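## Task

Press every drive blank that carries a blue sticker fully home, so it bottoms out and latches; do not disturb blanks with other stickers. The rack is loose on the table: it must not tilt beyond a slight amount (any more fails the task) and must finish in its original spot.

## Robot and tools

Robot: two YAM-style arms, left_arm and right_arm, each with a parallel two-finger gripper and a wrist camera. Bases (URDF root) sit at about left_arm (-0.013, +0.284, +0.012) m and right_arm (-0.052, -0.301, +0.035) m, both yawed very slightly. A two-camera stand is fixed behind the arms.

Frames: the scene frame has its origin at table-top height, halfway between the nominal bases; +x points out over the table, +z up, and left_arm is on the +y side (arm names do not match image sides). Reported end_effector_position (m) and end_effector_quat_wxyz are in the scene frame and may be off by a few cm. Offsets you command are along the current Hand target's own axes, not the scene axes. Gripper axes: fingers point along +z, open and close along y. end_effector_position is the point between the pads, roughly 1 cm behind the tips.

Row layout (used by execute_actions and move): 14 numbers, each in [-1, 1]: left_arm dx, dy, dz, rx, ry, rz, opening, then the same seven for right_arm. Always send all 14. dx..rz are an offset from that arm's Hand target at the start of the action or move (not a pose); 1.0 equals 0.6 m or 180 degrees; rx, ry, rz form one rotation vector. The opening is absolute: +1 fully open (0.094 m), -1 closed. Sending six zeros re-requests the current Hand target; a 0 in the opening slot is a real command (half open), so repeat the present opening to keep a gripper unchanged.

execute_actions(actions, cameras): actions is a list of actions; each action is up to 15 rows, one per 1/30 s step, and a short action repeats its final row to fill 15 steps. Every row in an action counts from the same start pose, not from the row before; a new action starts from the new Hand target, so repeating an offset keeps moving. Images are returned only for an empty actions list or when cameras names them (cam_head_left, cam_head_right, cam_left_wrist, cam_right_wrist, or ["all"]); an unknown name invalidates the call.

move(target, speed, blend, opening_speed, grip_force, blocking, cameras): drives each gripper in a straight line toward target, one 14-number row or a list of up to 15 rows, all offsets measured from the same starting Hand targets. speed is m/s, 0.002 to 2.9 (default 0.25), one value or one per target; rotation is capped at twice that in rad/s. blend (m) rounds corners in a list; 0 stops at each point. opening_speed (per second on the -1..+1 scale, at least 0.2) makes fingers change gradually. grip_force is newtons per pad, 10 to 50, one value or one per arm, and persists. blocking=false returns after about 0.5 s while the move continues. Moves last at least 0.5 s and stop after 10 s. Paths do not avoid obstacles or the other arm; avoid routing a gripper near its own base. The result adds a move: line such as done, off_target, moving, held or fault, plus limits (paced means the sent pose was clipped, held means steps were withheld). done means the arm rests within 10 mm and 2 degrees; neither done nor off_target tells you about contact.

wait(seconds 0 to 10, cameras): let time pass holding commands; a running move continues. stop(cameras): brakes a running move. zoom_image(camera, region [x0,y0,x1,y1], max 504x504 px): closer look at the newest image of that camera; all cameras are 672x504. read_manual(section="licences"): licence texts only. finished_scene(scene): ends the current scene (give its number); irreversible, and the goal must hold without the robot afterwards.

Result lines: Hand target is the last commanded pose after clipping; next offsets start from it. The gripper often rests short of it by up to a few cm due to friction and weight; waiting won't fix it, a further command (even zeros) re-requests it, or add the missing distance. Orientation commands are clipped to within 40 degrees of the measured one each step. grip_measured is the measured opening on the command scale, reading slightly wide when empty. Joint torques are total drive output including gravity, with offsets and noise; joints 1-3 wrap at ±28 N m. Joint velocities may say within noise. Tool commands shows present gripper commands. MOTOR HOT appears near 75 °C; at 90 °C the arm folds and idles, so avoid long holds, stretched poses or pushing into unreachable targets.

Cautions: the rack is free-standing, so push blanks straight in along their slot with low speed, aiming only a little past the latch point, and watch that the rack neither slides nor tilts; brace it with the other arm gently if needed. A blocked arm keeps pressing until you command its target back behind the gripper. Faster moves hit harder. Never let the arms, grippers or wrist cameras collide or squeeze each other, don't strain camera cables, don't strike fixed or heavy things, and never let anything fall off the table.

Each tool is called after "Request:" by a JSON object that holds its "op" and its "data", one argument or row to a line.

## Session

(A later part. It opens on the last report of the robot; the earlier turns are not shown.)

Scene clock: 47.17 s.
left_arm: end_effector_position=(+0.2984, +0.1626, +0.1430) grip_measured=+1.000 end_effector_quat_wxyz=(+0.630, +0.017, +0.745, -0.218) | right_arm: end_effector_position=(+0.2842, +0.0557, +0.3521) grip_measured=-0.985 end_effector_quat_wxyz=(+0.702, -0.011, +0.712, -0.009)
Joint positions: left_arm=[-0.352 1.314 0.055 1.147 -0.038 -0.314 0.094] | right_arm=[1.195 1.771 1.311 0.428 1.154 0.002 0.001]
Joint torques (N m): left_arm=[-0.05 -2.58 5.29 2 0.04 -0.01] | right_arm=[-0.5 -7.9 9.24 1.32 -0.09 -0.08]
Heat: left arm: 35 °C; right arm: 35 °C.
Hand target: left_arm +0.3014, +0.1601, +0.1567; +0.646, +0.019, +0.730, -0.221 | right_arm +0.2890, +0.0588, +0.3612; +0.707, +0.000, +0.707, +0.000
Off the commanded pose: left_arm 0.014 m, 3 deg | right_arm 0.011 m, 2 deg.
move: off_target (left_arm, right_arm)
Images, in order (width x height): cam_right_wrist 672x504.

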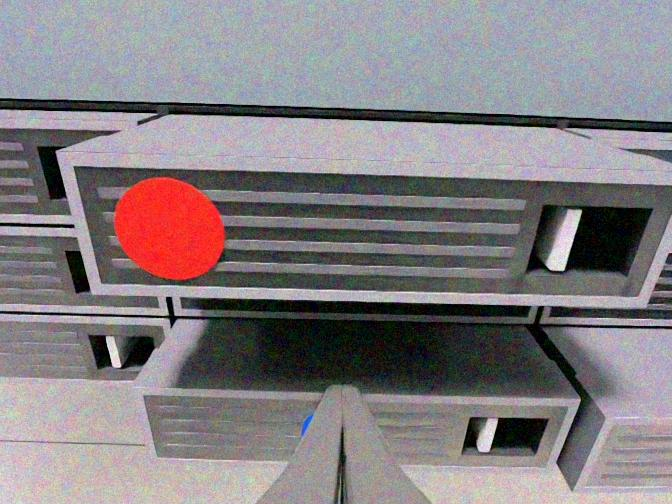

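Request:
{"op": "move", "data": {
  "target": [0,0,0,0,0,0,1,0.006,0,0.025,0,0,0,-1],
  "cameras": ["cam_right_wrist"],
  "speed": 0.04
}}

Scene clock: 48.93 s.
left_arm: end_effector_position=(+0.2984, +0.1626, +0.1430) grip_measured=+1.000 end_effector_quat_wxyz=(+0.630, +0.017, +0.745, -0.218) | right_arm: end_effector_position=(+0.2988, +0.0562, +0.3474) grip_measured=-0.985 end_effector_quat_wxyz=(+0.701, -0.014, +0.713, -0.011)
Joint positions: left_arm=[-0.352 1.314 0.055 1.147 -0.038 -0.314 0.094] | right_arm=[1.162 1.797 1.329 0.428 1.119 0.002 0.001]
Joint torques (N m): left_arm=[-0.03 -2.59 5.29 1.99 0.03 0] | right_arm=[-0.5 -8.16 9.25 1.43 -0.07 -0.06]
Heat: left arm: 35 °C; right arm: 35 °C.
Hand target: left_arm +0.3014, +0.1601, +0.1567; +0.646, +0.019, +0.730, -0.221 | right_arm +0.3040, +0.0588, +0.3576; +0.707, +0.000, +0.707, +0.000
Off the commanded pose: left_arm 0.014 m, 3 deg | right_arm 0.012 m, 2 deg.
move: off_target (left_arm, right_arm)
Images, in order (width x height): cam_right_wrist 672x504.

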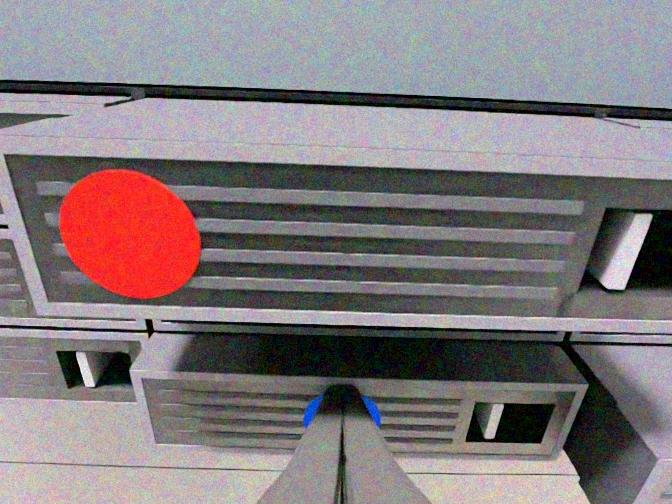

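Request:
{"op": "move", "data": {
  "target": [0,0,0,0,0,0,1,0.0,0,0.028,0,0,0,-1],
  "cameras": ["cam_right_wrist"],
  "speed": 0.04
}}

Scene clock: 50.43 s.
left_arm: end_effector_position=(+0.2984, +0.1626, +0.1430) grip_measured=+1.000 end_effector_quat_wxyz=(+0.630, +0.017, +0.745, -0.218) | right_arm: end_effector_position=(+0.3125, +0.0572, +0.3480) grip_measured=-0.985 end_effector_quat_wxyz=(+0.701, -0.010, +0.713, -0.010)
Joint positions: left_arm=[-0.352 1.314 0.055 1.147 -0.038 -0.314 0.094] | right_arm=[1.133 1.825 1.363 0.428 1.093 0.002 0.001]
Joint torques (N m): left_arm=[-0.01 -2.56 5.33 2.01 0.05 0] | right_arm=[-0.85 -8.29 9.43 1.37 -0.09 -0.07]
Heat: left arm: 36 °C; right arm: 35 °C.
Hand target: left_arm +0.3014, +0.1601, +0.1567; +0.646, +0.019, +0.730, -0.221 | right_arm +0.3208, +0.0588, +0.3576; +0.707, +0.000, +0.707, +0.000
Off the commanded pose: left_arm 0.014 m, 3 deg | right_arm 0.013 m, 2 deg.
move: off_target (left_arm, right_arm)
Images, in order (width x height): cam_right_wrist 672x504.

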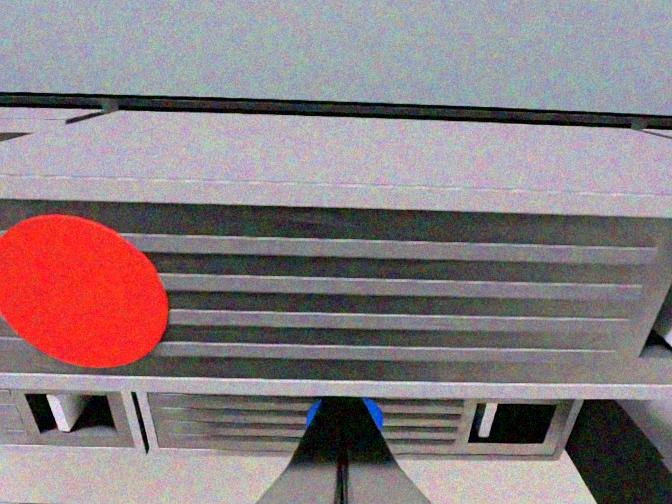

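Request:
{"op": "move", "data": {
  "target": [0,0,0,0,0,0,1,0.005,0,0.018,0,0,0,-1],
  "cameras": ["cam_right_wrist"],
  "speed": 0.04
}}

Request:
{"op": "move", "data": {
  "target": [0,0,0,0,0,0,1,0.0,0,0.018,0,0,0,-1],
  "cameras": ["cam_right_wrist"],
  "speed": 0.04
}}

Scene clock: 52.13 s.
left_arm: end_effector_position=(+0.2984, +0.1626, +0.1430) grip_measured=+1.000 end_effector_quat_wxyz=(+0.630, +0.017, +0.745, -0.218) | right_arm: end_effector_position=(+0.3136, +0.0577, +0.3477) grip_measured=-0.985 end_effector_quat_wxyz=(+0.701, -0.010, +0.713, -0.010)
Joint positions: left_arm=[-0.352 1.314 0.055 1.147 -0.038 -0.314 0.094] | right_arm=[1.131 1.83 1.367 0.428 1.093 0.002 0.001]
Joint torques (N m): left_arm=[-0.03 -2.63 5.3 2 0.03 0] | right_arm=[-2.84 -7.34 9.89 1.45 -0.32 -0.08]
Heat: left arm: 36 °C; right arm: 35 °C.
Hand target: left_arm +0.3014, +0.1601, +0.1567; +0.646, +0.019, +0.730, -0.221 | right_arm +0.3316, +0.0588, +0.3546; +0.707, +0.000, +0.707, +0.000
Off the commanded pose: left_arm 0.014 m, 3 deg | right_arm 0.019 m, 2 deg.
move: off_target (left_arm, right_arm)
Images, in order (width x height): cam_right_wrist 672x504.

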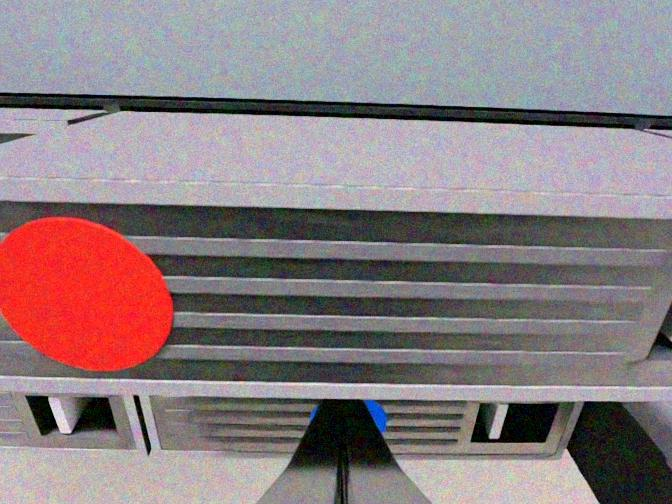

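Scene clock: 53.13 s.
left_arm: end_effector_position=(+0.2984, +0.1626, +0.1430) grip_measured=+1.000 end_effector_quat_wxyz=(+0.630, +0.017, +0.745, -0.218) | right_arm: end_effector_position=(+0.3144, +0.0577, +0.3479) grip_measured=-0.985 end_effector_quat_wxyz=(+0.702, -0.007, +0.712, -0.012)
Joint positions: left_arm=[-0.352 1.314 0.055 1.147 -0.038 -0.314 0.094] | right_arm=[1.131 1.836 1.375 0.428 1.101 0.002 0.001]
Joint torques (N m): left_arm=[0.09 -2.58 5.27 2 0.05 0] | right_arm=[-4.82 -6.82 10.76 1.41 -0.61 -0.08]
Heat: left arm: 36 °C; right arm: 35 °C.
Hand target: left_arm +0.3014, +0.1601, +0.1567; +0.646, +0.019, +0.730, -0.221 | right_arm +0.3424, +0.0588, +0.3546; +0.707, +0.000, +0.707, +0.000
Off the commanded pose: left_arm 0.014 m, 3 deg | right_arm 0.029 m, 2 deg.
move: off_target (left_arm, right_arm)
Images, in order (width x height): cam_right_wrist 672x504.

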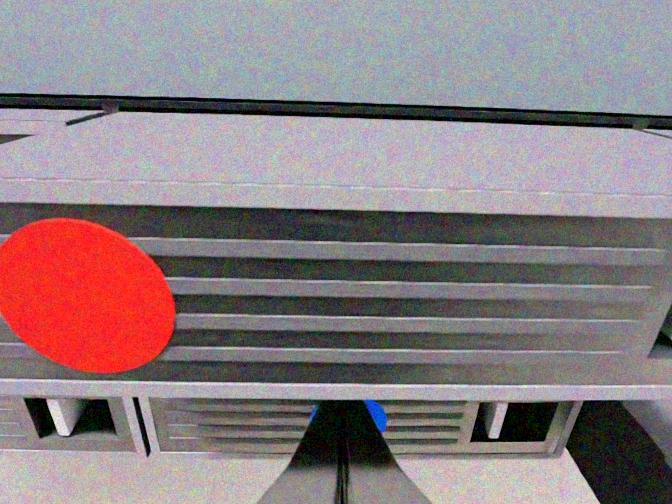

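Seated. Retract and check.

Request:
{"op": "move", "data": {
  "target": [0,0,0,0,0,0,1,0,0,-0.2,0,0,0,-1],
  "cameras": ["all"],
  "speed": 0.15
}}

Scene clock: 55.23 s.
left_arm: end_effector_position=(+0.2984, +0.1626, +0.1430) grip_measured=+1.000 end_effector_quat_wxyz=(+0.630, +0.017, +0.745, -0.218) | right_arm: end_effector_position=(+0.2232, +0.0694, +0.3404) grip_measured=-0.985 end_effector_quat_wxyz=(+0.700, -0.029, +0.713, -0.017)
Joint positions: left_arm=[-0.352 1.314 0.055 1.147 -0.038 -0.314 0.094] | right_arm=[1.355 1.745 1.246 0.43 1.3 0.002 0.001]
Joint torques (N m): left_arm=[0.01 -2.61 5.33 2.02 0.04 -0.01] | right_arm=[-0.17 -11.15 5.33 1.5 0.11 0.03]
Heat: left arm: 36 °C; right arm: 35 °C.
Hand target: left_arm +0.3014, +0.1601, +0.1567; +0.646, +0.019, +0.730, -0.221 | right_arm +0.2224, +0.0588, +0.3546; +0.707, +0.000, +0.707, +0.000
Off the commanded pose: left_arm 0.014 m, 3 deg | right_arm 0.018 m, 4 deg.
move: off_target (left_arm, right_arm)

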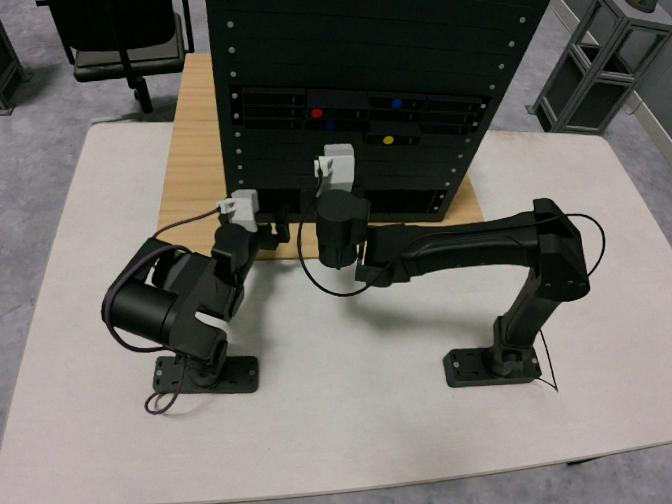

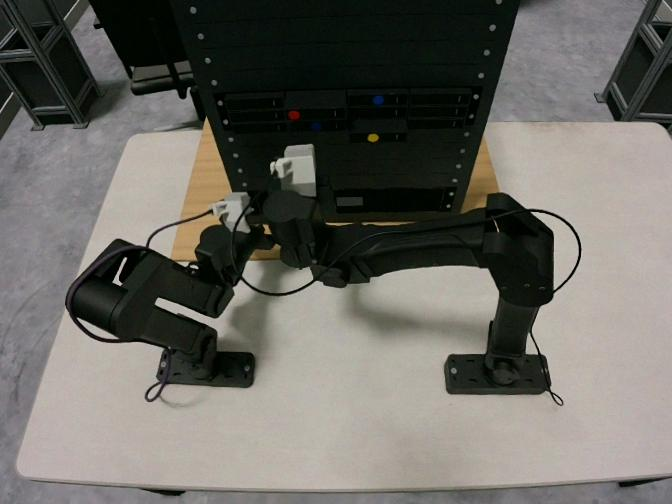

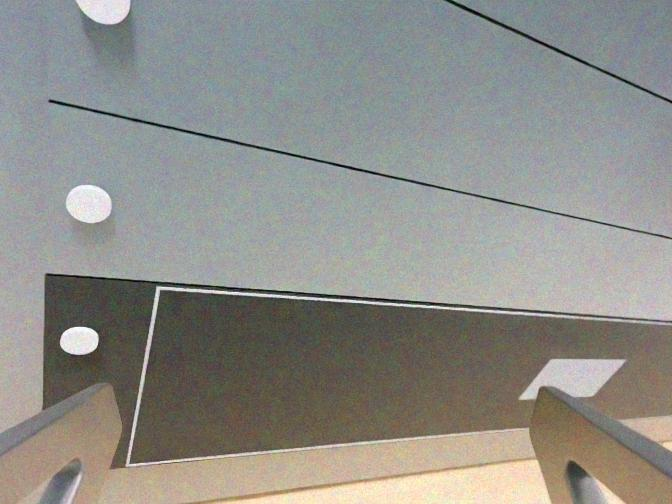

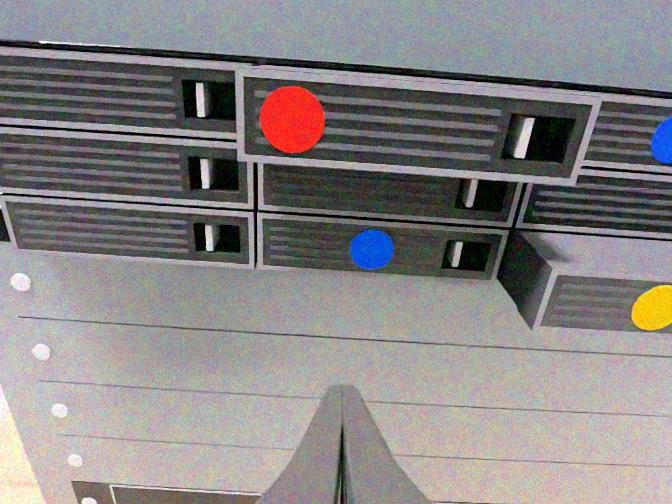

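Request:
{"op": "finished_scene", "data": {
  "scene": 1
}}

The scene is finished: the task was done.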